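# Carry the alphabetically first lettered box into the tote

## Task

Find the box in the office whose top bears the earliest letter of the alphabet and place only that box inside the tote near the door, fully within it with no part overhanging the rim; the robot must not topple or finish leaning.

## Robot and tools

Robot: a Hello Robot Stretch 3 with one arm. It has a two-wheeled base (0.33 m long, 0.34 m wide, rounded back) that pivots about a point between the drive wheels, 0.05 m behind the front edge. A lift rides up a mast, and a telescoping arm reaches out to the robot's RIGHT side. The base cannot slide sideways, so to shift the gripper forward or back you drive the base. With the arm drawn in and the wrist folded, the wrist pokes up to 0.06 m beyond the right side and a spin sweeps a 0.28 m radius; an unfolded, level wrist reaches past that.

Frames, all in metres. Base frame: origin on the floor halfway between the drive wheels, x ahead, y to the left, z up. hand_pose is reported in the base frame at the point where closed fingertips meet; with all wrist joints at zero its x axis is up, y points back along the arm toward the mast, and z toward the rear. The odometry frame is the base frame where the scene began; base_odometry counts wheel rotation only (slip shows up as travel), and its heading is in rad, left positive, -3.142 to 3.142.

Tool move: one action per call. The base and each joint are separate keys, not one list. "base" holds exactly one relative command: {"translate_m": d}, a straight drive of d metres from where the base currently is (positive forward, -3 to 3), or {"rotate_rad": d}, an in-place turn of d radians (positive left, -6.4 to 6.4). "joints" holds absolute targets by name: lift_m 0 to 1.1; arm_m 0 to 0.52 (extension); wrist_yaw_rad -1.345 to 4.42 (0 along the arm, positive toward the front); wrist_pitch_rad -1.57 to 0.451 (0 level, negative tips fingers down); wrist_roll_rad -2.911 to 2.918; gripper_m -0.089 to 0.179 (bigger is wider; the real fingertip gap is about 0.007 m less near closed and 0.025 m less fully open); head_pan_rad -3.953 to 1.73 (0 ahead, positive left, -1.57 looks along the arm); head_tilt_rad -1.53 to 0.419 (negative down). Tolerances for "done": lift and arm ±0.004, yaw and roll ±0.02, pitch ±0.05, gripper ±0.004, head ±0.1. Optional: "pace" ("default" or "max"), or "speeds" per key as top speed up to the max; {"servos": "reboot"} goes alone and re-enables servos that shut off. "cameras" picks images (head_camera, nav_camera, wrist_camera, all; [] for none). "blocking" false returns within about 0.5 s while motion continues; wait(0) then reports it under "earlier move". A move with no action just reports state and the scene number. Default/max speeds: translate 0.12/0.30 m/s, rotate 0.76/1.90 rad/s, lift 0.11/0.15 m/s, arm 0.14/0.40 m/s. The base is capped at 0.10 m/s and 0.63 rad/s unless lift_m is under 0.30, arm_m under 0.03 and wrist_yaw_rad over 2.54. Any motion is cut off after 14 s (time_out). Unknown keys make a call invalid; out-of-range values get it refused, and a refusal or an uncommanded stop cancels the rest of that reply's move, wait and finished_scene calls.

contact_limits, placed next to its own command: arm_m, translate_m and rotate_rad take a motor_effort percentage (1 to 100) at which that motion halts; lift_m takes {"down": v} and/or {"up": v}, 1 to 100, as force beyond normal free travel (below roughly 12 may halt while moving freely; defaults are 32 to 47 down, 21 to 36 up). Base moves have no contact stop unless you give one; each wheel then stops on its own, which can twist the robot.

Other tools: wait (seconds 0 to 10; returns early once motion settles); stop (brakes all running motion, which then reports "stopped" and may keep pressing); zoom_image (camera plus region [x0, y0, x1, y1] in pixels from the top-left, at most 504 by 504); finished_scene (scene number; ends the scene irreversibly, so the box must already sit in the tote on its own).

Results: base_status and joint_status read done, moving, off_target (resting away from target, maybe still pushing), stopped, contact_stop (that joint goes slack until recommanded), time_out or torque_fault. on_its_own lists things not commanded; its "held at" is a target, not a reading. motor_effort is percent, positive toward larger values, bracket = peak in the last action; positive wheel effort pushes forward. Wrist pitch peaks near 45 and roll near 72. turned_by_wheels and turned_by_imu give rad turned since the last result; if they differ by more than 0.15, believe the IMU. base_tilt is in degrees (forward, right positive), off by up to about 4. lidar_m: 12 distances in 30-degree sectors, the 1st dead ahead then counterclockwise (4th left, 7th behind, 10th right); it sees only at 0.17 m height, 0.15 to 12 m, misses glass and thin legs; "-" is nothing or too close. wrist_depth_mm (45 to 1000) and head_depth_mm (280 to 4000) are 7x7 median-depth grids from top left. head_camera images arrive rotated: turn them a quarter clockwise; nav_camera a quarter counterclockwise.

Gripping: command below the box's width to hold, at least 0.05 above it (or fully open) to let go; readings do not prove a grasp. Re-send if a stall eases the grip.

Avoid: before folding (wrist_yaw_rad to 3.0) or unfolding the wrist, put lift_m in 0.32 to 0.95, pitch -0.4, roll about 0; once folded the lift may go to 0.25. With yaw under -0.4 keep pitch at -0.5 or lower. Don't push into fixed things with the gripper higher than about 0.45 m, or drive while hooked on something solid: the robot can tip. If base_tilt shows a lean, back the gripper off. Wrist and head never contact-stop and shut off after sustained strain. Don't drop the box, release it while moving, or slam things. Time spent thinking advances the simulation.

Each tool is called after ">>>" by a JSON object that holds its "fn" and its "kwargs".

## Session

>>> {"fn": "move", "kwargs": {"cameras": ["nav_camera", "head_camera"]}}

Scene clock: 0.00 s.
base_odometry: x=+0.000 y=+0.000 heading=+0.000
turned_by_wheels: +0.000
turned_by_imu: +0.000
base_tilt: forward=+0.9 right=-0.2
lidar_m: 0.73 0.74 0.91 1.57 1.58 1.09 1.00 1.01 1.25 1.55 1.23 0.80
head_depth_mm: 700 705 706 707 712 713 716 / 693 693 698 698 703 704 707 / 684 686 689 692 697 697 700 / 680 681 686 685 688 689 694 / 670 676 675 679 683 682 687 / 666 667 674 674 675 678 679 / 660 662 666 666 667 669 675
base_status: not commanded
joint_positions: lift_m=+0.337 arm_m=+0.002 wrist_yaw_rad=+3.032 wrist_pitch_rad=-0.535 wrist_roll_rad=+0.000 gripper_m=+0.037 head_pan_rad=+0.000 head_tilt_rad=-0.002
joint_status: not commanded
measured_speeds: all 0
motor_effort: left_wheel=-0.6 right_wheel=+2.2 lift_m=+27.0 arm_m=-8.1 wrist_yaw_rad=+0.7 wrist_pitch_rad=+2.5 wrist_roll_rad=+0.8 gripper_m=-0.6 head_pan_rad=-0.2 head_tilt_rad=+6.5
hand_pose: x=+0.0015 y=+0.0602 z=+0.3248 quat_wxyz=(+0.224, +0.691, +0.150, +0.671) (m; base frame)
wrist_depth_mm: - 141 - - - - 731 / - 155 - - - - - / 898 177 202 897 867 865 - / 711 678 201 724 728 717 687 / 613 606 219 595 602 613 601 / 519 520 127 146 504 525 518 / 457 309 292 299 436 455 457
pictures: head_camera (sideways), nav_camera (sideways)
Images, in order (width x height): head_camera 896x504, nav_camera 672x504.

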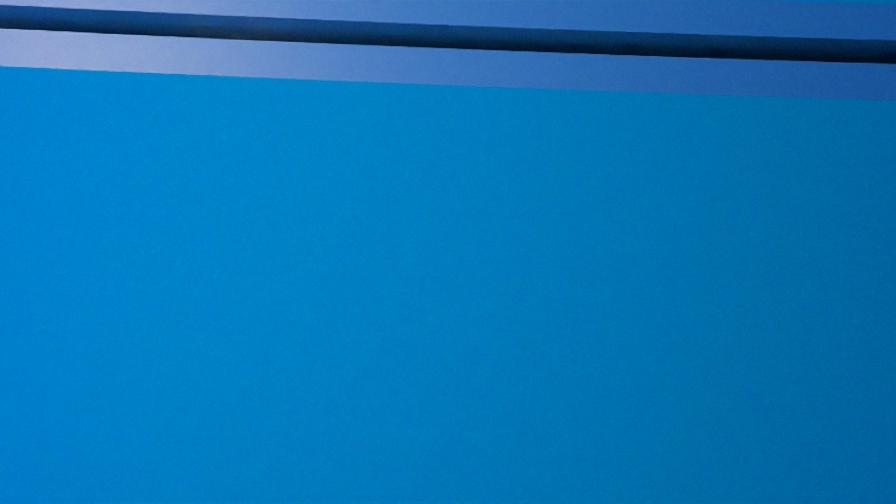

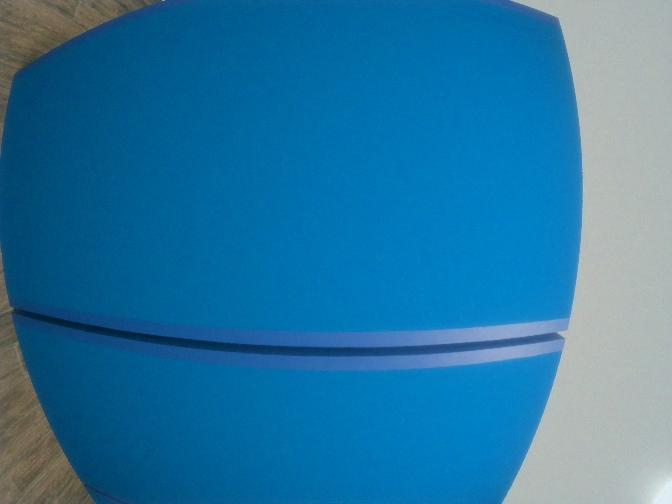

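>>> {"fn": "move", "kwargs": {"joints": {"head_pan_rad": 1.5, "head_tilt_rad": -0.32}, "pace": "max", "cameras": ["nav_camera", "head_camera"]}}

>>> {"fn": "move", "kwargs": {"joints": {"head_pan_rad": -1.6, "head_tilt_rad": -0.32}, "pace": "max", "cameras": ["nav_camera", "head_camera"]}}

Scene clock: 11.77 s.
move: done
base_odometry: x=+0.000 y=+0.000 heading=+0.000
turned_by_wheels: +0.000
turned_by_imu: +0.001
base_tilt: forward=+1.2 right=-0.1
lidar_m: 0.73 0.74 0.91 1.57 1.58 1.09 1.00 1.01 1.25 1.55 1.23 0.80
head_depth_mm: 1445 1527 1610 1715 1827 1936 1562 / 1439 1506 1590 1700 1800 1871 1554 / 1407 1486 1566 1673 1776 1878 1550 / 1379 1447 1536 1628 1746 1856 1540 / 1354 1428 1514 1609 1723 1814 1540 / 1339 1412 1494 1591 1699 1797 1543 / 1339 1404 1489 1561 1666 1778 1530
base_status: not commanded
joint_positions: lift_m=+0.337 arm_m=+0.002 wrist_yaw_rad=+3.032 wrist_pitch_rad=-0.535 wrist_roll_rad=+0.000 gripper_m=+0.037 head_pan_rad=+1.533 head_tilt_rad=-0.318
joint_status: all done
measured_speeds: all 0
motor_effort: left_wheel=-0.4(0.8) right_wheel=+2.4(2.6) lift_m=+28.6(28.8) arm_m=-19.8(19.8) wrist_yaw_rad=+0.8(1.4) wrist_pitch_rad=+2.2(2.6) wrist_roll_rad=+0.8(1.1) gripper_m=-1.5(1.5) head_pan_rad=-0.8(6.3) head_tilt_rad=-1.1(4.9)
hand_pose: x=+0.0015 y=+0.0602 z=+0.3248 quat_wxyz=(+0.224, +0.691, +0.150, +0.671) (m; base frame)
wrist_depth_mm: - 141 - - - - 746 / - 156 - - - - - / 902 176 201 904 905 874 - / 726 685 202 723 718 721 689 / 610 609 220 609 608 603 596 / 516 517 128 146 507 516 521 / 455 307 294 299 430 455 452
pictures: head_camera (sideways), nav_camera (sideways)
Images, in order (width x height): head_camera 896x504, nav_camera 672x504.

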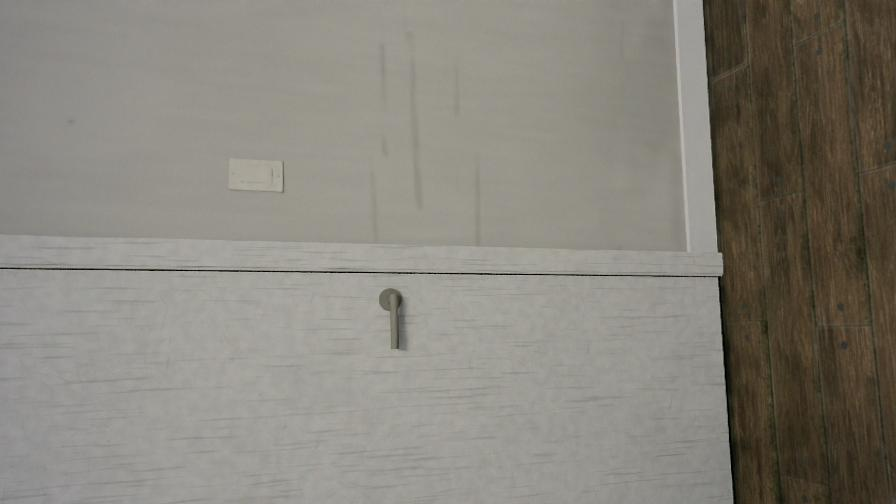

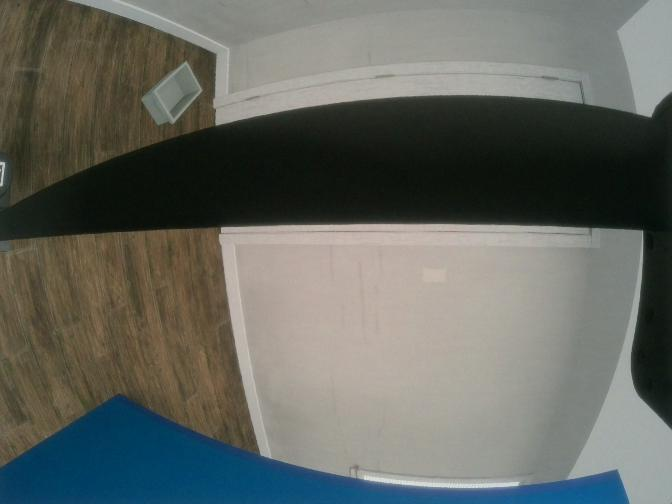

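Scene clock: 13.10 s.
move: done
base_odometry: x=+0.000 y=+0.000 heading=+0.000
turned_by_wheels: +0.000
turned_by_imu: +0.000
base_tilt: forward=+0.9 right=-0.2
lidar_m: 0.73 0.74 0.91 1.57 1.59 1.09 1.00 1.01 1.25 1.55 1.23 0.80
head_depth_mm: 1973 2059 2077 1946 2149 1948 1556 / 1990 2076 2204 1836 2414 1951 1549 / 1961 2041 2174 1816 2454 1937 1560 / 1900 2006 2135 1801 2394 1936 1550 / 1895 1982 2075 1787 2345 1947 1537 / 1858 1976 2038 1775 2319 1858 1540 / 1850 1923 2036 1768 2228 1847 1543
base_status: not commanded
joint_positions: lift_m=+0.337 arm_m=+0.002 wrist_yaw_rad=+3.032 wrist_pitch_rad=-0.535 wrist_roll_rad=+0.000 gripper_m=+0.037 head_pan_rad=-1.657 head_tilt_rad=-0.319
joint_status: all done
measured_speeds: all 0
motor_effort: left_wheel=-0.5(0.7) right_wheel=+2.3(2.6) lift_m=+29.0(29.4) arm_m=-21.8(22.5) wrist_yaw_rad=+0.5(1.1) wrist_pitch_rad=+2.2(2.6) wrist_roll_rad=+0.8(1.1) gripper_m=-0.6(1.1) head_pan_rad=+2.1(5.8) head_tilt_rad=-0.7(4.4)
hand_pose: x=+0.0015 y=+0.0602 z=+0.3248 quat_wxyz=(+0.224, +0.691, +0.150, +0.671) (m; base frame)
wrist_depth_mm: - 140 - - - - 726 / - 156 - - - - - / 903 176 203 908 885 854 - / 725 700 201 727 716 726 687 / 606 609 220 600 597 612 597 / 519 523 127 146 509 524 515 / 450 309 294 302 433 457 451
pictures: head_camera (sideways), nav_camera (sideways)
Images, in order (width x height): head_camera 896x504, nav_camera 672x504.

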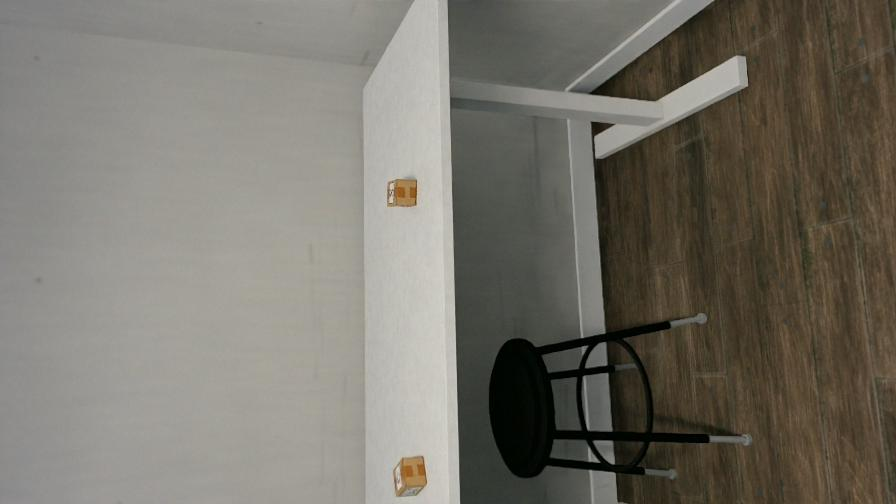

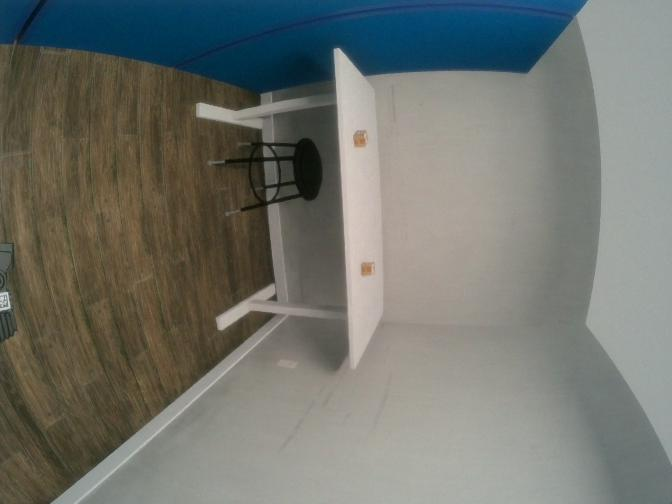

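>>> {"fn": "zoom_image", "kwargs": {"camera": "head_camera", "region": [380, 172, 424, 216]}}

>>> {"fn": "zoom_image", "kwargs": {"camera": "head_camera", "region": [384, 452, 434, 502]}}

Scaled by 11.455 from the camera's 896x504 image, which has a finer 1280x720 frame.

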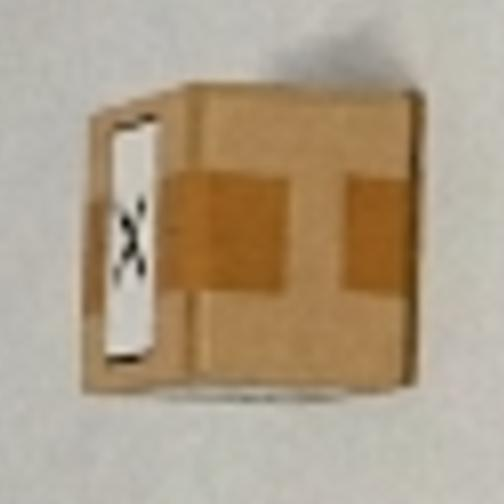

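Scaled by 10.080 from the camera's 896x504 image, which has a finer 1280x720 frame.

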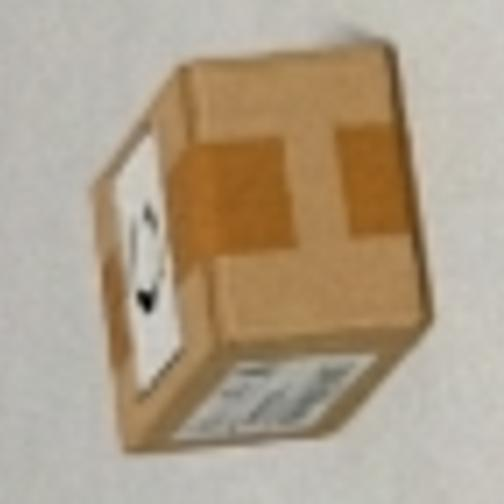

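>>> {"fn": "move", "kwargs": {"base": {"rotate_rad": -1.474}, "joints": {"lift_m": 0.28, "arm_m": 0.01, "wrist_yaw_rad": 2.9, "head_pan_rad": 0.216, "head_tilt_rad": -0.45}, "pace": "max", "cameras": []}}

>>> {"fn": "move", "kwargs": {"base": {"translate_m": 0.62}, "pace": "max", "cameras": ["head_camera"]}}

>>> {"fn": "zoom_image", "kwargs": {"camera": "head_camera", "region": [355, 200, 465, 310]}}

>>> {"fn": "move", "kwargs": {"joints": {"head_pan_rad": -0.444}, "pace": "max", "cameras": ["head_camera"]}}

>>> {"fn": "zoom_image", "kwargs": {"camera": "head_camera", "region": [355, 200, 465, 310]}}

Scene clock: 51.00 s.
move: done
base_odometry: x=+0.000 y=+0.000 heading=-1.474
turned_by_wheels: -1.474
turned_by_imu: -1.467
base_tilt: forward=+0.9 right=-0.2
lidar_m: 1.65 1.07 0.76 0.73 0.75 1.67 1.57 1.47 1.05 1.00 1.03 1.37
head_depth_mm: 1796 1912 1599 2218 2174 1677 1392 / 1833 1945 1734 2244 2059 1692 1387 / 1874 2043 1736 2320 2055 1689 1390 / 1936 2076 1869 2406 2064 1673 1379 / 1823 1954 1896 2206 2087 1663 1376 / 1458 1525 1604 1693 1783 1650 1373 / 1220 1263 1317 1364 1444 1521 1369
base_status: done
joint_positions: lift_m=+0.280 arm_m=+0.010 wrist_yaw_rad=+2.903 wrist_pitch_rad=-0.536 wrist_roll_rad=+0.000 gripper_m=+0.037 head_pan_rad=+0.231 head_tilt_rad=-0.452
joint_status: all done
measured_speeds: translate_m=+0.000 rotate_rad=+0.000 lift_m=+0.000 arm_m=+0.000 wrist_yaw_rad=+0.000 wrist_pitch_rad=+0.000 wrist_roll_rad=+0.000 head_pan_rad=-0.024 head_tilt_rad=+0.000
motor_effort: left_wheel=+10.3(17.7) right_wheel=-8.3(16.0) lift_m=+22.1(27.5) arm_m=-11.2(23.9) wrist_yaw_rad=-1.4(5.8) wrist_pitch_rad=+2.5(2.9) wrist_roll_rad=+0.7(1.1) gripper_m=+0.1(1.2) head_pan_rad=-3.3(4.5) head_tilt_rad=+0.9(4.3)
hand_pose: x=+0.0280 y=+0.0471 z=+0.2672 quat_wxyz=(+0.267, +0.699, +0.105, +0.655) (m; base frame)
wrist_depth_mm: 137 143 - 745 - - - / 149 158 - 817 - 933 - / - 174 739 787 772 785 770 / 631 192 639 626 631 634 633 / 528 218 538 533 522 524 528 / 457 266 128 262 443 455 456 / 244 250 238 248 391 402 401
pictures: none
No camera images: "cameras" was empty.

Scene clock: 54.40 s.
move: done
base_odometry: x=+0.060 y=-0.617 heading=-1.473
turned_by_wheels: +0.000
turned_by_imu: +0.000
base_tilt: forward=+0.9 right=-0.1
lidar_m: 0.94 1.11 0.79 0.75 0.77 1.03 2.19 1.44 1.03 0.98 1.01 1.29
head_depth_mm: 1277 1367 1433 1000 1745 1672 1390 / 1304 1401 1461 994 1209 1616 1389 / 1321 1426 1483 993 1215 1677 1373 / 1351 1470 1529 979 1308 1582 1356 / 1395 1496 1563 986 1910 1618 1373 / 1416 1527 1574 1036 1774 1621 1383 / 1289 1333 1371 1038 1516 1557 1377
base_status: done
joint_positions: lift_m=+0.280 arm_m=+0.010 wrist_yaw_rad=+2.902 wrist_pitch_rad=-0.536 wrist_roll_rad=+0.000 gripper_m=+0.037 head_pan_rad=+0.217 head_tilt_rad=-0.452
joint_status: not commanded
measured_speeds: all 0
motor_effort: left_wheel=+8.7(19.9) right_wheel=-4.4(7.7) lift_m=+29.6(29.6) arm_m=-20.0(22.5) wrist_yaw_rad=-2.1(2.1) wrist_pitch_rad=+2.4(3.0) wrist_roll_rad=+0.8(1.1) gripper_m=-0.3(1.5) head_pan_rad=-3.4(4.7) head_tilt_rad=+3.2(3.2)
hand_pose: x=+0.0281 y=+0.0471 z=+0.2672 quat_wxyz=(+0.268, +0.699, +0.105, +0.655) (m; base frame)
wrist_depth_mm: 137 143 - - 847 852 - / 148 157 - - 924 963 - / 164 173 741 781 781 776 735 / 638 192 634 631 635 636 648 / 530 217 526 531 524 532 529 / 452 266 128 264 444 457 457 / 242 250 236 248 387 396 399
pictures: head_camera (sideways)
Images, in order (width x height): head_camera 896x504.

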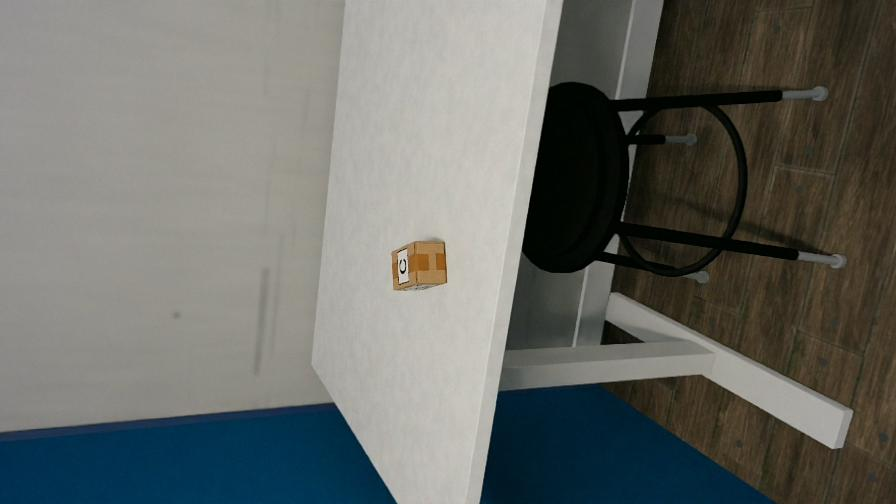

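Scaled by 4.582 from the camera's 896x504 image, which has a finer 1280x720 frame.

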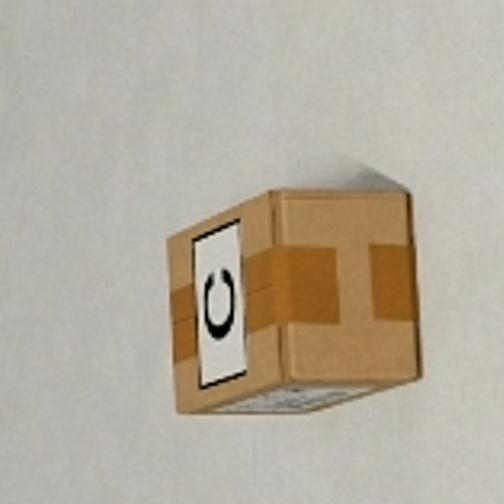

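Scene clock: 55.23 s.
move: done
base_odometry: x=+0.060 y=-0.617 heading=-1.473
turned_by_wheels: +0.000
turned_by_imu: +0.000
base_tilt: forward=+1.0 right=-0.3
lidar_m: 0.94 1.10 0.79 0.75 0.77 1.03 2.18 1.44 1.03 0.98 1.01 1.29
head_depth_mm: 1257 1318 1371 1190 1512 1576 1387 / 1445 1507 1523 1114 1791 1671 1387 / 1515 1649 1592 1051 1836 1638 1381 / 1444 1562 1570 1029 1993 1662 1375 / 1398 1495 1565 985 1900 1656 1381 / 1336 1436 1498 977 1845 1669 1385 / 1291 1373 1438 977 1734 1616 1379
base_status: not commanded
joint_positions: lift_m=+0.280 arm_m=+0.010 wrist_yaw_rad=+2.902 wrist_pitch_rad=-0.536 wrist_roll_rad=+0.000 gripper_m=+0.037 head_pan_rad=-0.461 head_tilt_rad=-0.452
joint_status: all done
measured_speeds: all 0
motor_effort: left_wheel=+8.6(8.9) right_wheel=-4.2(5.1) lift_m=+31.3(31.4) arm_m=-19.9(20.5) wrist_yaw_rad=-1.4(1.8) wrist_pitch_rad=+2.6(2.8) wrist_roll_rad=+0.8(1.0) gripper_m=-1.2(1.4) head_pan_rad=-2.0(5.0) head_tilt_rad=+3.1(4.1)
hand_pose: x=+0.0281 y=+0.0471 z=+0.2672 quat_wxyz=(+0.268, +0.699, +0.105, +0.655) (m; base frame)
wrist_depth_mm: 136 143 - - 839 846 - / 148 157 - - 914 935 - / 164 174 752 788 773 780 733 / 636 192 628 639 632 647 625 / 521 216 526 530 527 534 531 / 458 269 128 263 439 455 455 / 241 249 238 249 391 400 405
pictures: head_camera (sideways)
Images, in order (width x height): head_camera 896x504.

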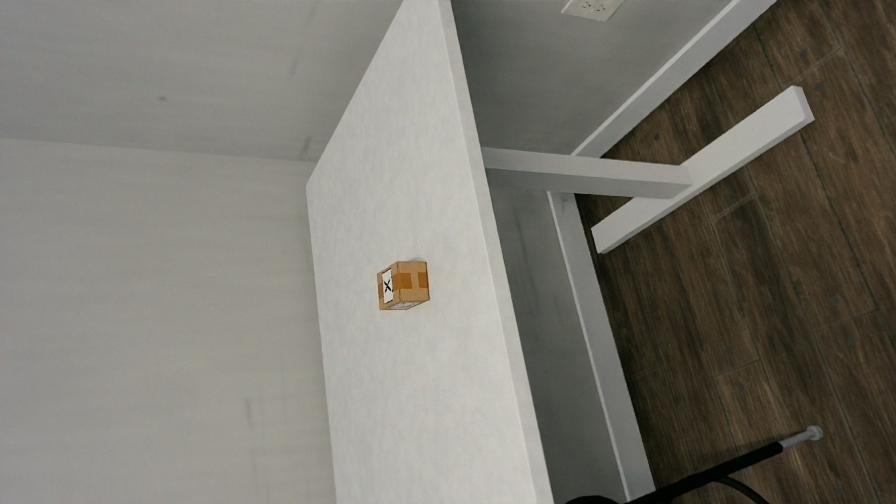

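Scaled by 4.582 from the camera's 896x504 image, which has a finer 1280x720 frame.

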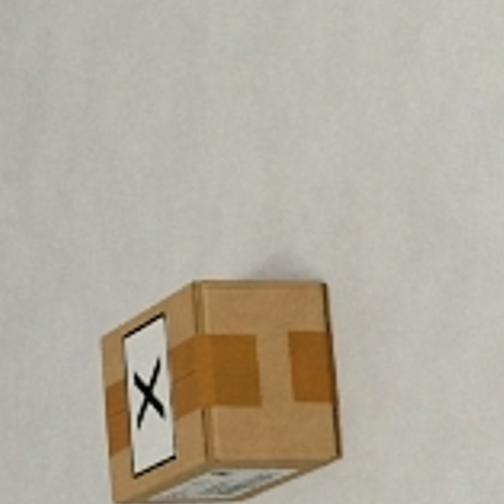

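>>> {"fn": "move", "kwargs": {"base": {"rotate_rad": -0.21}, "joints": {"head_pan_rad": 0.0, "head_tilt_rad": -0.4}, "pace": "max", "cameras": []}}

>>> {"fn": "move", "kwargs": {"base": {"translate_m": -1.677}, "pace": "max", "cameras": []}}

>>> {"fn": "move", "kwargs": {"base": {"rotate_rad": 1.78}, "pace": "max", "cameras": ["nav_camera"]}}

Scene clock: 78.67 s.
move: done
base_odometry: x=+0.060 y=-0.617 heading=-1.683
turned_by_wheels: -0.210
turned_by_imu: -0.208
base_tilt: forward=+1.0 right=-0.1
lidar_m: 1.03 0.94 0.86 0.75 0.75 0.88 2.18 1.90 1.12 0.98 0.98 1.15
head_depth_mm: 1398 1505 1617 1127 1447 1595 1447 / 1381 1486 1571 1066 1874 1771 1435 / 1350 1459 1562 1121 1864 1773 1444 / 1349 1426 1535 1121 1818 1759 1435 / 1323 1399 1494 1108 1233 1693 1434 / 1304 1391 1473 1108 892 1648 1393 / 1277 1369 1453 1098 890 1595 1399
base_status: done
joint_positions: lift_m=+0.280 arm_m=+0.010 wrist_yaw_rad=+2.902 wrist_pitch_rad=-0.536 wrist_roll_rad=+0.000 gripper_m=+0.037 head_pan_rad=+0.011 head_tilt_rad=-0.399
joint_status: all done
measured_speeds: all 0
motor_effort: left_wheel=+9.0(17.7) right_wheel=-6.6(14.5) lift_m=+30.5(32.1) arm_m=-17.1(17.4) wrist_yaw_rad=-1.6(2.0) wrist_pitch_rad=+2.1(2.9) wrist_roll_rad=+0.8(1.0) gripper_m=-0.4(1.1) head_pan_rad=+0.5(4.5) head_tilt_rad=+3.2(6.1)
hand_pose: x=+0.0281 y=+0.0471 z=+0.2672 quat_wxyz=(+0.268, +0.699, +0.105, +0.655) (m; base frame)
wrist_depth_mm: 136 143 - - 937 - - / 148 158 - - - - - / - 173 769 784 802 787 790 / 634 192 641 627 622 631 631 / 540 219 529 538 532 530 524 / 457 268 128 262 439 456 455 / 243 248 238 251 393 401 402
pictures: none
No camera images: "cameras" was empty.

Scene clock: 85.67 s.
move: done
base_odometry: x=+0.248 y=+1.049 heading=-1.683
turned_by_wheels: +0.000
turned_by_imu: +0.003
base_tilt: forward=+1.0 right=-0.3
lidar_m: 2.81 0.69 0.51 0.78 1.14 0.68 0.59 0.58 0.67 1.18 1.38 1.61
head_depth_mm: 2744 2746 2785 2871 2310 1788 1446 / 2865 3103 3200 3097 2281 1781 1434 / 2800 3059 3232 3265 2299 1774 1449 / 2812 2921 3191 3309 2283 1746 1443 / 2692 2939 3060 3008 2290 1759 1439 / 2663 2870 3024 3066 2272 1751 1444 / 2685 2783 2712 2644 2145 1761 1438
base_status: done
joint_positions: lift_m=+0.280 arm_m=+0.010 wrist_yaw_rad=+2.902 wrist_pitch_rad=-0.536 wrist_roll_rad=+0.000 gripper_m=+0.037 head_pan_rad=+0.000 head_tilt_rad=-0.399
joint_status: not commanded
measured_speeds: all 0
motor_effort: left_wheel=-4.1(11.9) right_wheel=-3.3(18.3) lift_m=+19.8(30.6) arm_m=-17.0(17.9) wrist_yaw_rad=-1.6(2.1) wrist_pitch_rad=+2.4(3.1) wrist_roll_rad=+0.8(1.1) gripper_m=-0.3(1.5) head_pan_rad=-3.1(4.6) head_tilt_rad=-0.6(3.6)
hand_pose: x=+0.0281 y=+0.0471 z=+0.2672 quat_wxyz=(+0.268, +0.699, +0.105, +0.655) (m; base frame)
wrist_depth_mm: 137 - - - 489 - - / 149 166 - - - - - / 718 173 807 788 617 752 792 / 631 191 625 639 640 625 639 / 533 218 527 535 525 538 524 / 459 269 127 264 443 459 451 / 244 251 238 250 388 397 397
pictures: none
No camera images: "cameras" was empty.

Scene clock: 87.90 s.
move: done
base_odometry: x=+0.248 y=+1.049 heading=+0.097
turned_by_wheels: +1.780
turned_by_imu: +1.773
base_tilt: forward=+1.0 right=-0.2
lidar_m: 2.79 0.88 0.62 0.59 0.58 0.77 1.38 1.41 1.86 1.69 0.53 0.51
head_depth_mm: 2909 3135 3315 3262 2305 1802 1416 / 2922 3140 3296 3314 2311 1778 1447 / 2899 3129 3390 3068 2296 1766 1440 / 2885 3091 3394 3339 2317 1762 1430 / 2877 3137 3422 3287 2279 1749 1429 / 2629 2657 2685 2738 2274 1746 1453 / 1793 1796 1836 1852 1867 1682 1432
base_status: done
joint_positions: lift_m=+0.280 arm_m=+0.010 wrist_yaw_rad=+2.902 wrist_pitch_rad=-0.536 wrist_roll_rad=+0.000 gripper_m=+0.037 head_pan_rad=+0.000 head_tilt_rad=-0.399
joint_status: not commanded
measured_speeds: all 0
motor_effort: left_wheel=-6.8(16.8) right_wheel=+8.4(16.7) lift_m=+20.2(20.6) arm_m=-21.3(22.4) wrist_yaw_rad=-1.2(1.9) wrist_pitch_rad=+2.5(2.9) wrist_roll_rad=+0.8(1.2) gripper_m=-0.1(1.4) head_pan_rad=-1.9(4.0) head_tilt_rad=-1.8(2.9)
hand_pose: x=+0.0281 y=+0.0471 z=+0.2672 quat_wxyz=(+0.268, +0.699, +0.105, +0.655) (m; base frame)
wrist_depth_mm: 136 143 - - - - - / 148 158 - - - - - / - 171 - 719 748 773 793 / 607 191 638 632 638 632 628 / 524 217 533 533 533 525 531 / 453 271 128 264 444 450 449 / 241 249 237 249 383 398 399
pictures: nav_camera (sideways)
Images, in order (width x height): nav_camera 672x504.

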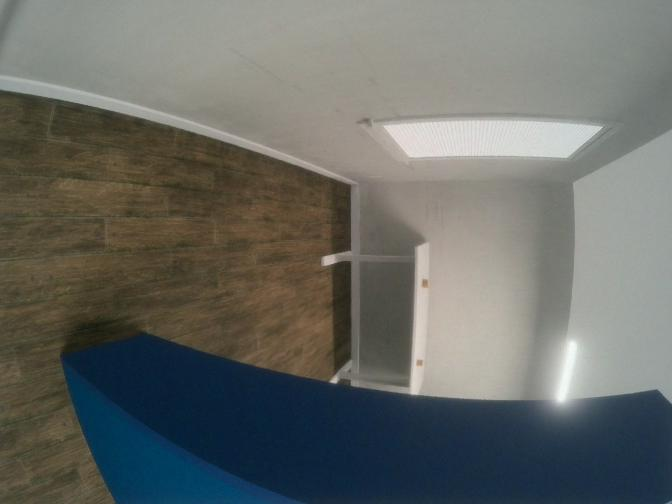

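>>> {"fn": "move", "kwargs": {"base": {"rotate_rad": 0.084}, "pace": "max", "cameras": []}}

>>> {"fn": "move", "kwargs": {"base": {"translate_m": 0.96}, "pace": "max", "cameras": []}}

>>> {"fn": "move", "kwargs": {"base": {"rotate_rad": -1.037}, "pace": "max", "cameras": ["nav_camera", "head_camera"]}}

Scene clock: 100.87 s.
move: done
base_odometry: x=+0.248 y=+1.049 heading=+0.180
turned_by_wheels: +0.084
turned_by_imu: +0.084
base_tilt: forward=+0.9 right=+0.0
lidar_m: 2.02 0.81 0.61 0.58 0.59 0.84 1.38 1.44 2.03 1.22 0.52 0.55
head_depth_mm: 2884 3081 3254 3269 2328 1787 1445 / 2815 3089 3328 3336 2297 1775 1436 / 2963 3138 3333 3132 2271 1745 1440 / 2955 3151 3411 3205 2279 1755 1442 / 2686 2847 2982 2864 2251 1735 1430 / 1827 1873 1935 2053 2078 1749 1425 / 1392 1395 1468 1509 1548 1576 1428
base_status: done
joint_positions: lift_m=+0.280 arm_m=+0.010 wrist_yaw_rad=+2.902 wrist_pitch_rad=-0.536 wrist_roll_rad=+0.000 gripper_m=+0.037 head_pan_rad=+0.000 head_tilt_rad=-0.400
joint_status: not commanded
measured_speeds: all 0
motor_effort: left_wheel=-8.0(14.0) right_wheel=+10.5(14.7) lift_m=+20.7(21.0) arm_m=-15.2(16.7) wrist_yaw_rad=-1.5(1.9) wrist_pitch_rad=+2.4(2.8) wrist_roll_rad=+0.9(0.9) gripper_m=-0.3(0.9) head_pan_rad=-2.5(3.8) head_tilt_rad=-1.8(2.7)
hand_pose: x=+0.0281 y=+0.0471 z=+0.2672 quat_wxyz=(+0.268, +0.699, +0.105, +0.655) (m; base frame)
wrist_depth_mm: 136 143 - - - - - / 148 157 - - - - - / - 173 - - 746 736 785 / 608 192 638 623 628 634 625 / 527 216 531 529 532 530 533 / 456 269 127 263 444 458 454 / 242 248 236 248 387 402 399
pictures: none
No camera images: "cameras" was empty.

Scene clock: 105.43 s.
move: done
base_odometry: x=+1.192 y=+1.222 heading=+0.180
turned_by_wheels: +0.000
turned_by_imu: -0.001
base_tilt: forward=+0.9 right=-0.2
lidar_m: 1.92 0.77 0.57 0.56 0.58 0.82 2.33 0.55 0.43 1.29 3.03 2.46
head_depth_mm: 2054 2177 2211 2512 2302 1767 1457 / 2074 2220 2227 2501 2223 1773 1438 / 2107 2239 2366 2564 2276 1769 1440 / 2101 2232 2421 2586 2289 1751 1436 / 2070 2291 2420 2625 2287 1763 1427 / 1753 1787 1850 1950 1999 1746 1430 / 1326 1353 1351 1414 1465 1500 1401
base_status: done
joint_positions: lift_m=+0.280 arm_m=+0.010 wrist_yaw_rad=+2.902 wrist_pitch_rad=-0.536 wrist_roll_rad=+0.000 gripper_m=+0.037 head_pan_rad=+0.000 head_tilt_rad=-0.401
joint_status: not commanded
measured_speeds: all 0
motor_effort: left_wheel=-1.5(11.9) right_wheel=+7.7(19.0) lift_m=+21.2(21.5) arm_m=-9.0(15.3) wrist_yaw_rad=-1.0(2.1) wrist_pitch_rad=+2.9(3.0) wrist_roll_rad=+0.8(1.1) gripper_m=-0.6(1.4) head_pan_rad=-2.2(4.3) head_tilt_rad=+0.6(2.5)
hand_pose: x=+0.0281 y=+0.0471 z=+0.2672 quat_wxyz=(+0.268, +0.699, +0.105, +0.655) (m; base frame)
wrist_depth_mm: 137 143 - - - - - / 148 157 - - - - - / - 171 - - 707 742 742 / 609 191 630 627 624 632 616 / 537 218 533 533 533 535 531 / 459 270 127 262 447 456 453 / 242 248 238 249 391 398 400
pictures: none
No camera images: "cameras" was empty.

Scene clock: 107.20 s.
move: done
base_odometry: x=+1.192 y=+1.222 heading=-0.856
turned_by_wheels: -1.037
turned_by_imu: -1.033
base_tilt: forward=+1.0 right=-0.2
lidar_m: 3.05 2.46 1.82 0.75 0.57 0.56 0.59 0.84 2.32 0.54 0.43 1.28
head_depth_mm: 2891 3081 3168 3322 2330 1769 1437 / 3090 3216 3260 3163 2274 1773 1440 / 3286 3552 3732 3200 2278 1766 1439 / 3367 3613 3876 3273 2260 1779 1448 / 3128 3312 3492 3222 2275 1733 1434 / 2836 3000 3117 3236 2236 1746 1431 / 2574 2734 2406 2846 2268 1739 1437
base_status: done
joint_positions: lift_m=+0.280 arm_m=+0.010 wrist_yaw_rad=+2.902 wrist_pitch_rad=-0.536 wrist_roll_rad=+0.000 gripper_m=+0.037 head_pan_rad=+0.000 head_tilt_rad=-0.401
joint_status: not commanded
measured_speeds: all 0
motor_effort: left_wheel=+10.4(17.5) right_wheel=-8.1(15.5) lift_m=+21.8(21.9) arm_m=-14.5(14.5) wrist_yaw_rad=-1.6(1.7) wrist_pitch_rad=+2.5(2.9) wrist_roll_rad=+0.8(1.0) gripper_m=+0.0(1.3) head_pan_rad=-2.8(3.3) head_tilt_rad=+0.8(1.9)
hand_pose: x=+0.0281 y=+0.0471 z=+0.2672 quat_wxyz=(+0.268, +0.699, +0.105, +0.655) (m; base frame)
wrist_depth_mm: 137 143 - - - - - / 148 158 - - - - - / - 173 800 799 779 794 789 / - 192 630 626 624 624 634 / 514 217 524 531 528 529 529 / 458 270 128 263 443 459 456 / 242 249 238 249 392 394 399
pictures: head_camera (sideways), nav_camera (sideways)
Images, in order (width x height): head_camera 896x504, nav_camera 672x504.

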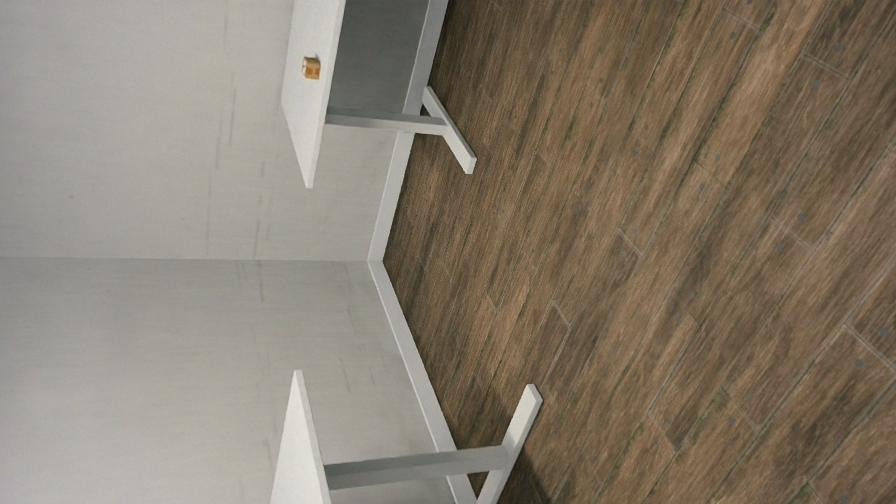

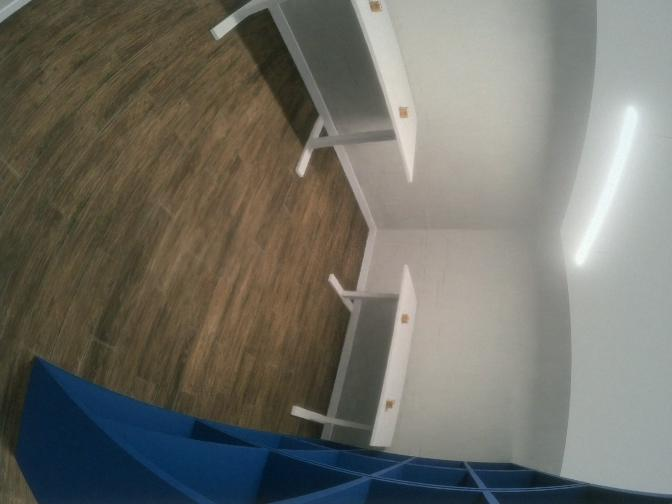

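>>> {"fn": "move", "kwargs": {"base": {"rotate_rad": 0.443}, "joints": {"head_pan_rad": 0.137, "head_tilt_rad": -0.36}, "pace": "max", "cameras": []}}

>>> {"fn": "move", "kwargs": {"base": {"translate_m": 1.025}, "pace": "max", "cameras": ["head_camera"]}}

>>> {"fn": "zoom_image", "kwargs": {"camera": "head_camera", "region": [350, 172, 510, 332]}}

>>> {"fn": "move", "kwargs": {"joints": {"head_pan_rad": 0.86, "head_tilt_rad": -0.36}, "pace": "max", "cameras": ["head_camera"]}}

>>> {"fn": "zoom_image", "kwargs": {"camera": "head_camera", "region": [350, 172, 510, 332]}}

Scene clock: 157.37 s.
move: done
base_odometry: x=+1.192 y=+1.222 heading=-0.414
turned_by_wheels: +0.443
turned_by_imu: +0.442
base_tilt: forward=+0.9 right=-0.1
lidar_m: 2.46 1.97 0.82 0.58 0.56 0.57 0.77 1.87 0.59 0.43 1.29 3.03
head_depth_mm: 2514 2669 2798 3049 2433 1858 1497 / 2429 2577 2615 2890 2435 1864 1497 / 2306 2478 2555 2845 2452 1859 1489 / 2265 2383 2284 2729 2428 1853 1484 / 2174 2323 2309 2644 2432 1833 1487 / 2087 2239 2275 2518 2194 1835 1478 / 2037 2154 2234 2436 2432 1823 1477
base_status: done
joint_positions: lift_m=+0.280 arm_m=+0.010 wrist_yaw_rad=+2.902 wrist_pitch_rad=-0.536 wrist_roll_rad=+0.000 gripper_m=+0.037 head_pan_rad=+0.135 head_tilt_rad=-0.361
joint_status: all done
measured_speeds: all 0
motor_effort: left_wheel=-7.9(16.6) right_wheel=+7.4(15.4) lift_m=+22.3(22.5) arm_m=-15.0(21.9) wrist_yaw_rad=-1.2(1.8) wrist_pitch_rad=+2.8(2.9) wrist_roll_rad=+0.8(1.1) gripper_m=+0.2(1.1) head_pan_rad=+2.5(5.3) head_tilt_rad=+3.0(4.5)
hand_pose: x=+0.0281 y=+0.0471 z=+0.2672 quat_wxyz=(+0.268, +0.699, +0.105, +0.655) (m; base frame)
wrist_depth_mm: 137 143 - - - - - / 148 158 - - - - - / - 171 719 766 791 778 765 / - 191 647 625 636 624 622 / 518 217 533 526 532 532 534 / 452 270 128 262 442 456 456 / 242 249 237 250 385 403 400
pictures: none
No camera images: "cameras" was empty.

Scene clock: 162.13 s.
move: done
base_odometry: x=+2.131 y=+0.809 heading=-0.414
turned_by_wheels: +0.000
turned_by_imu: +0.000
base_tilt: forward=+1.0 right=+0.1
lidar_m: 1.44 1.57 1.14 1.15 1.10 1.12 1.51 1.01 1.25 1.96 2.24 2.30
head_depth_mm: 1580 1720 1816 1261 1602 1785 1498 / 1531 1634 1731 1174 2051 1739 1494 / 1485 1583 1695 1237 1972 1864 1487 / 1423 1515 1626 1238 1878 1866 1499 / 1380 1460 1567 1229 966 1842 1482 / 1341 1423 1501 1219 917 1777 1477 / 1292 1361 1446 1213 910 1739 1476
base_status: done
joint_positions: lift_m=+0.280 arm_m=+0.010 wrist_yaw_rad=+2.902 wrist_pitch_rad=-0.536 wrist_roll_rad=+0.000 gripper_m=+0.037 head_pan_rad=+0.137 head_tilt_rad=-0.359
joint_status: not commanded
measured_speeds: all 0
motor_effort: left_wheel=+5.2(12.1) right_wheel=+2.8(17.9) lift_m=+22.7(23.2) arm_m=+8.2(14.7) wrist_yaw_rad=-1.2(1.8) wrist_pitch_rad=+2.2(3.0) wrist_roll_rad=+0.8(1.1) gripper_m=-0.2(1.4) head_pan_rad=+2.7(4.2) head_tilt_rad=+2.6(4.8)
hand_pose: x=+0.0281 y=+0.0471 z=+0.2672 quat_wxyz=(+0.268, +0.699, +0.105, +0.655) (m; base frame)
wrist_depth_mm: 137 - - - - - - / 149 166 - - - - - / 712 173 787 792 771 777 774 / 630 191 632 640 632 627 636 / 533 217 531 537 527 534 534 / 457 269 127 264 443 456 457 / 243 248 237 248 390 401 399
pictures: head_camera (sideways)
Images, in order (width x height): head_camera 896x504.

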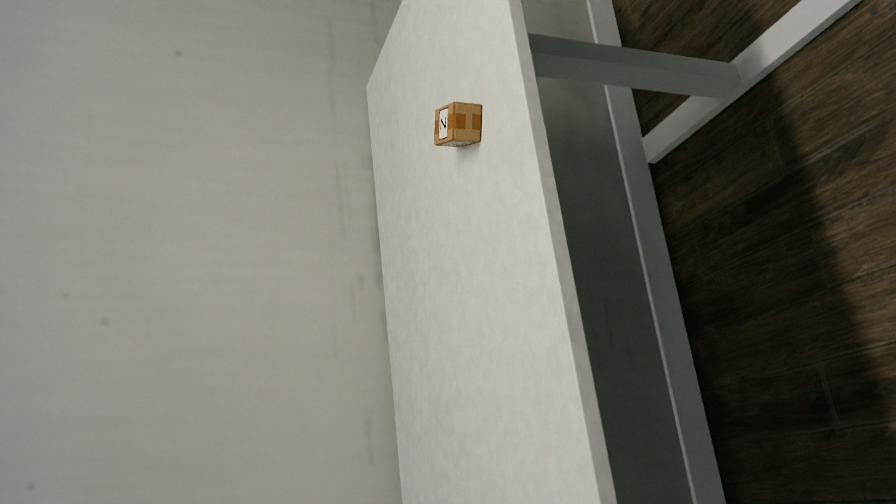

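Scaled by 3.150 from the camera's 896x504 image, which has a finer 1280x720 frame.

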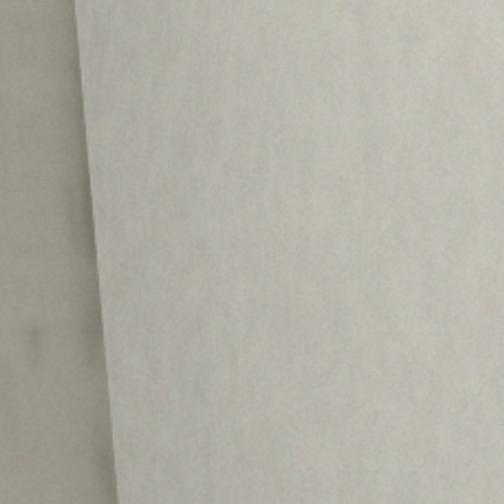

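Scene clock: 162.97 s.
move: done
base_odometry: x=+2.131 y=+0.809 heading=-0.414
turned_by_wheels: +0.000
turned_by_imu: +0.000
base_tilt: forward=+0.7 right=-0.2
lidar_m: 1.45 1.57 1.14 1.15 1.10 1.12 1.51 1.01 1.25 1.96 2.24 2.30
head_depth_mm: 1295 1371 1455 1255 886 1741 1500 / 1339 1416 1506 1254 936 1797 1492 / 1392 1470 1557 1243 977 1693 1453 / 1455 1531 1638 1244 977 1839 1475 / 1515 1606 1714 1813 1980 1836 1493 / 1567 1664 1790 1900 2053 1810 1485 / 1519 1568 1637 1731 1798 1770 1480
base_status: not commanded
joint_positions: lift_m=+0.280 arm_m=+0.010 wrist_yaw_rad=+2.902 wrist_pitch_rad=-0.536 wrist_roll_rad=+0.000 gripper_m=+0.037 head_pan_rad=+0.879 head_tilt_rad=-0.359
joint_status: all done
measured_speeds: all 0
motor_effort: left_wheel=+5.2(5.4) right_wheel=+3.6(3.8) lift_m=+23.2(23.2) arm_m=+12.3(12.4) wrist_yaw_rad=-1.0(1.8) wrist_pitch_rad=+2.4(2.9) wrist_roll_rad=+0.8(0.9) gripper_m=-0.6(0.7) head_pan_rad=+0.8(4.5) head_tilt_rad=+2.0(4.9)
hand_pose: x=+0.0281 y=+0.0471 z=+0.2672 quat_wxyz=(+0.268, +0.699, +0.105, +0.655) (m; base frame)
wrist_depth_mm: 137 - - - - - - / 148 166 - - - - - / 715 173 791 776 768 786 775 / 636 192 633 626 625 621 622 / 531 217 531 535 523 528 531 / 453 269 128 262 448 454 454 / 242 250 238 249 390 398 401
pictures: head_camera (sideways)
Images, in order (width x height): head_camera 896x504.

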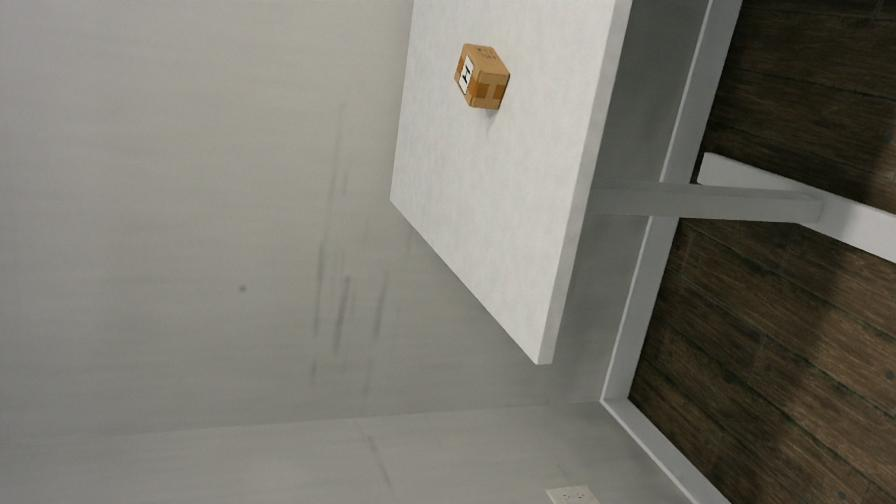

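Scaled by 3.150 from the camera's 896x504 image, which has a finer 1280x720 frame.

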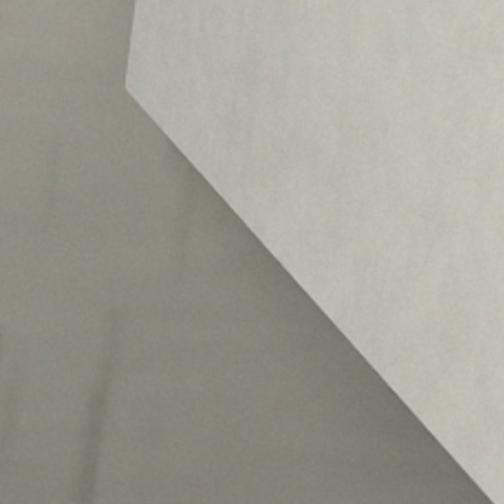

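>>> {"fn": "zoom_image", "kwargs": {"camera": "head_camera", "region": [435, 30, 525, 125]}}

>>> {"fn": "move", "kwargs": {"base": {"rotate_rad": -1.24}, "joints": {"head_pan_rad": 0.5, "head_tilt_rad": -0.42}, "pace": "max", "cameras": []}}

>>> {"fn": "move", "kwargs": {"base": {"translate_m": 1.118}, "pace": "max", "cameras": ["head_camera"]}}

Scaled by 5.305 from the camera's 896x504 image, which has a finer 1280x720 frame.

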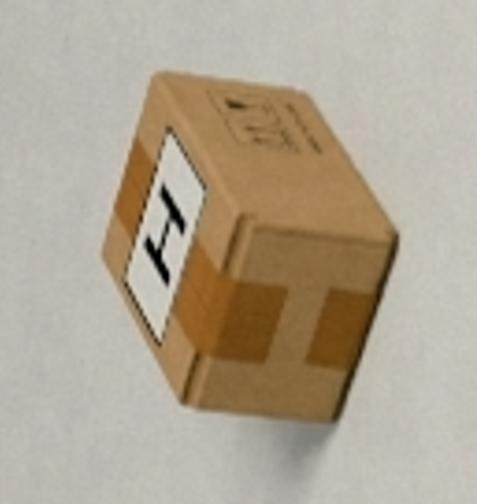

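Scene clock: 192.47 s.
move: done
base_odometry: x=+2.131 y=+0.809 heading=-1.653
turned_by_wheels: -1.240
turned_by_imu: -1.234
base_tilt: forward=+1.1 right=-0.1
lidar_m: 2.31 2.25 1.45 1.56 1.57 1.23 1.09 1.10 1.31 1.01 1.37 1.25
head_depth_mm: 2214 2376 2394 2710 2266 1731 1434 / 2289 2439 2373 2737 2231 1733 1426 / 2355 2499 2618 2807 2244 1732 1416 / 2425 2604 2825 2939 2218 1733 1411 / 2510 2719 2888 3054 2218 1732 1412 / 2604 2758 3004 2948 2204 1739 1407 / 2302 2413 2561 2612 2201 1722 1403
base_status: done
joint_positions: lift_m=+0.280 arm_m=+0.010 wrist_yaw_rad=+2.902 wrist_pitch_rad=-0.536 wrist_roll_rad=+0.000 gripper_m=+0.037 head_pan_rad=+0.491 head_tilt_rad=-0.419
joint_status: all done
measured_speeds: all 0
motor_effort: left_wheel=+10.5(17.7) right_wheel=-9.0(15.5) lift_m=+23.8(23.9) arm_m=-0.2(23.2) wrist_yaw_rad=-1.6(1.9) wrist_pitch_rad=+2.9(2.9) wrist_roll_rad=+1.0(1.0) gripper_m=-1.1(1.2) head_pan_rad=+2.7(5.1) head_tilt_rad=-2.3(3.7)
hand_pose: x=+0.0281 y=+0.0471 z=+0.2672 quat_wxyz=(+0.268, +0.699, +0.105, +0.655) (m; base frame)
wrist_depth_mm: 137 - - - - - - / 150 165 - - - - - / 164 173 765 782 785 777 792 / 627 193 623 634 631 629 638 / 525 216 535 529 532 538 525 / 459 271 127 262 440 457 456 / 245 249 238 249 388 400 403
pictures: none
No camera images: "cameras" was empty.

Scene clock: 197.57 s.
move: done
base_odometry: x=+2.039 y=-0.305 heading=-1.653
turned_by_wheels: +0.000
turned_by_imu: -0.002
base_tilt: forward=+0.8 right=-0.4
lidar_m: 1.22 1.30 1.88 1.80 1.37 1.92 2.18 1.43 1.38 0.81 1.10 0.97
head_depth_mm: 1299 1372 1474 1419 1002 1639 1430 / 1347 1433 1532 1415 998 1683 1416 / 1381 1474 1597 1388 996 1730 1422 / 1430 1535 1648 1396 1033 1735 1427 / 1486 1592 1720 1384 1038 1685 1410 / 1529 1651 1784 1378 1127 1629 1411 / 1598 1704 1875 1952 1946 1735 1408
base_status: done
joint_positions: lift_m=+0.280 arm_m=+0.010 wrist_yaw_rad=+2.902 wrist_pitch_rad=-0.536 wrist_roll_rad=+0.000 gripper_m=+0.037 head_pan_rad=+0.500 head_tilt_rad=-0.420
joint_status: not commanded
measured_speeds: all 0
motor_effort: left_wheel=+8.9(21.2) right_wheel=-5.4(8.8) lift_m=+24.5(24.7) arm_m=-20.2(22.4) wrist_yaw_rad=-1.2(1.8) wrist_pitch_rad=+2.6(3.0) wrist_roll_rad=+0.9(1.0) gripper_m=-1.0(1.9) head_pan_rad=+3.4(4.3) head_tilt_rad=-2.3(3.4)
hand_pose: x=+0.0281 y=+0.0471 z=+0.2672 quat_wxyz=(+0.268, +0.699, +0.105, +0.655) (m; base frame)
wrist_depth_mm: 137 - - - - - - / 150 166 - - - - - / 717 174 781 783 792 785 794 / 621 191 631 619 638 635 648 / 530 217 527 529 526 537 531 / 455 268 127 263 438 451 458 / 241 250 237 250 394 401 399
pictures: head_camera (sideways)
Images, in order (width x height): head_camera 896x504.

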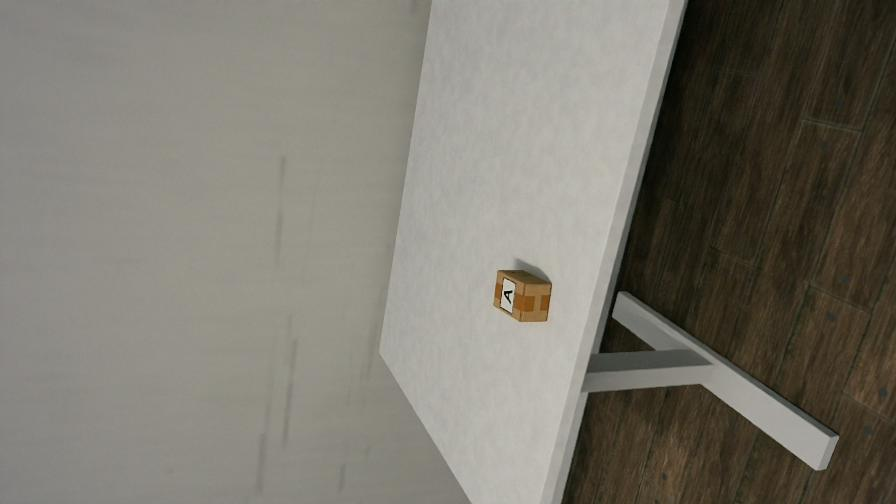

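>>> {"fn": "zoom_image", "kwargs": {"camera": "head_camera", "region": [480, 255, 565, 335]}}

Scaled by 5.929 from the camera's 896x504 image, which has a finer 1280x720 frame.

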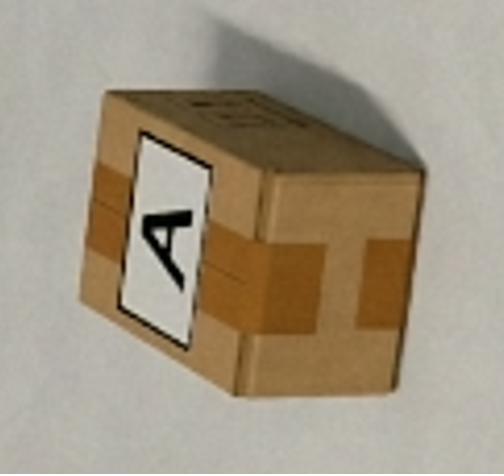

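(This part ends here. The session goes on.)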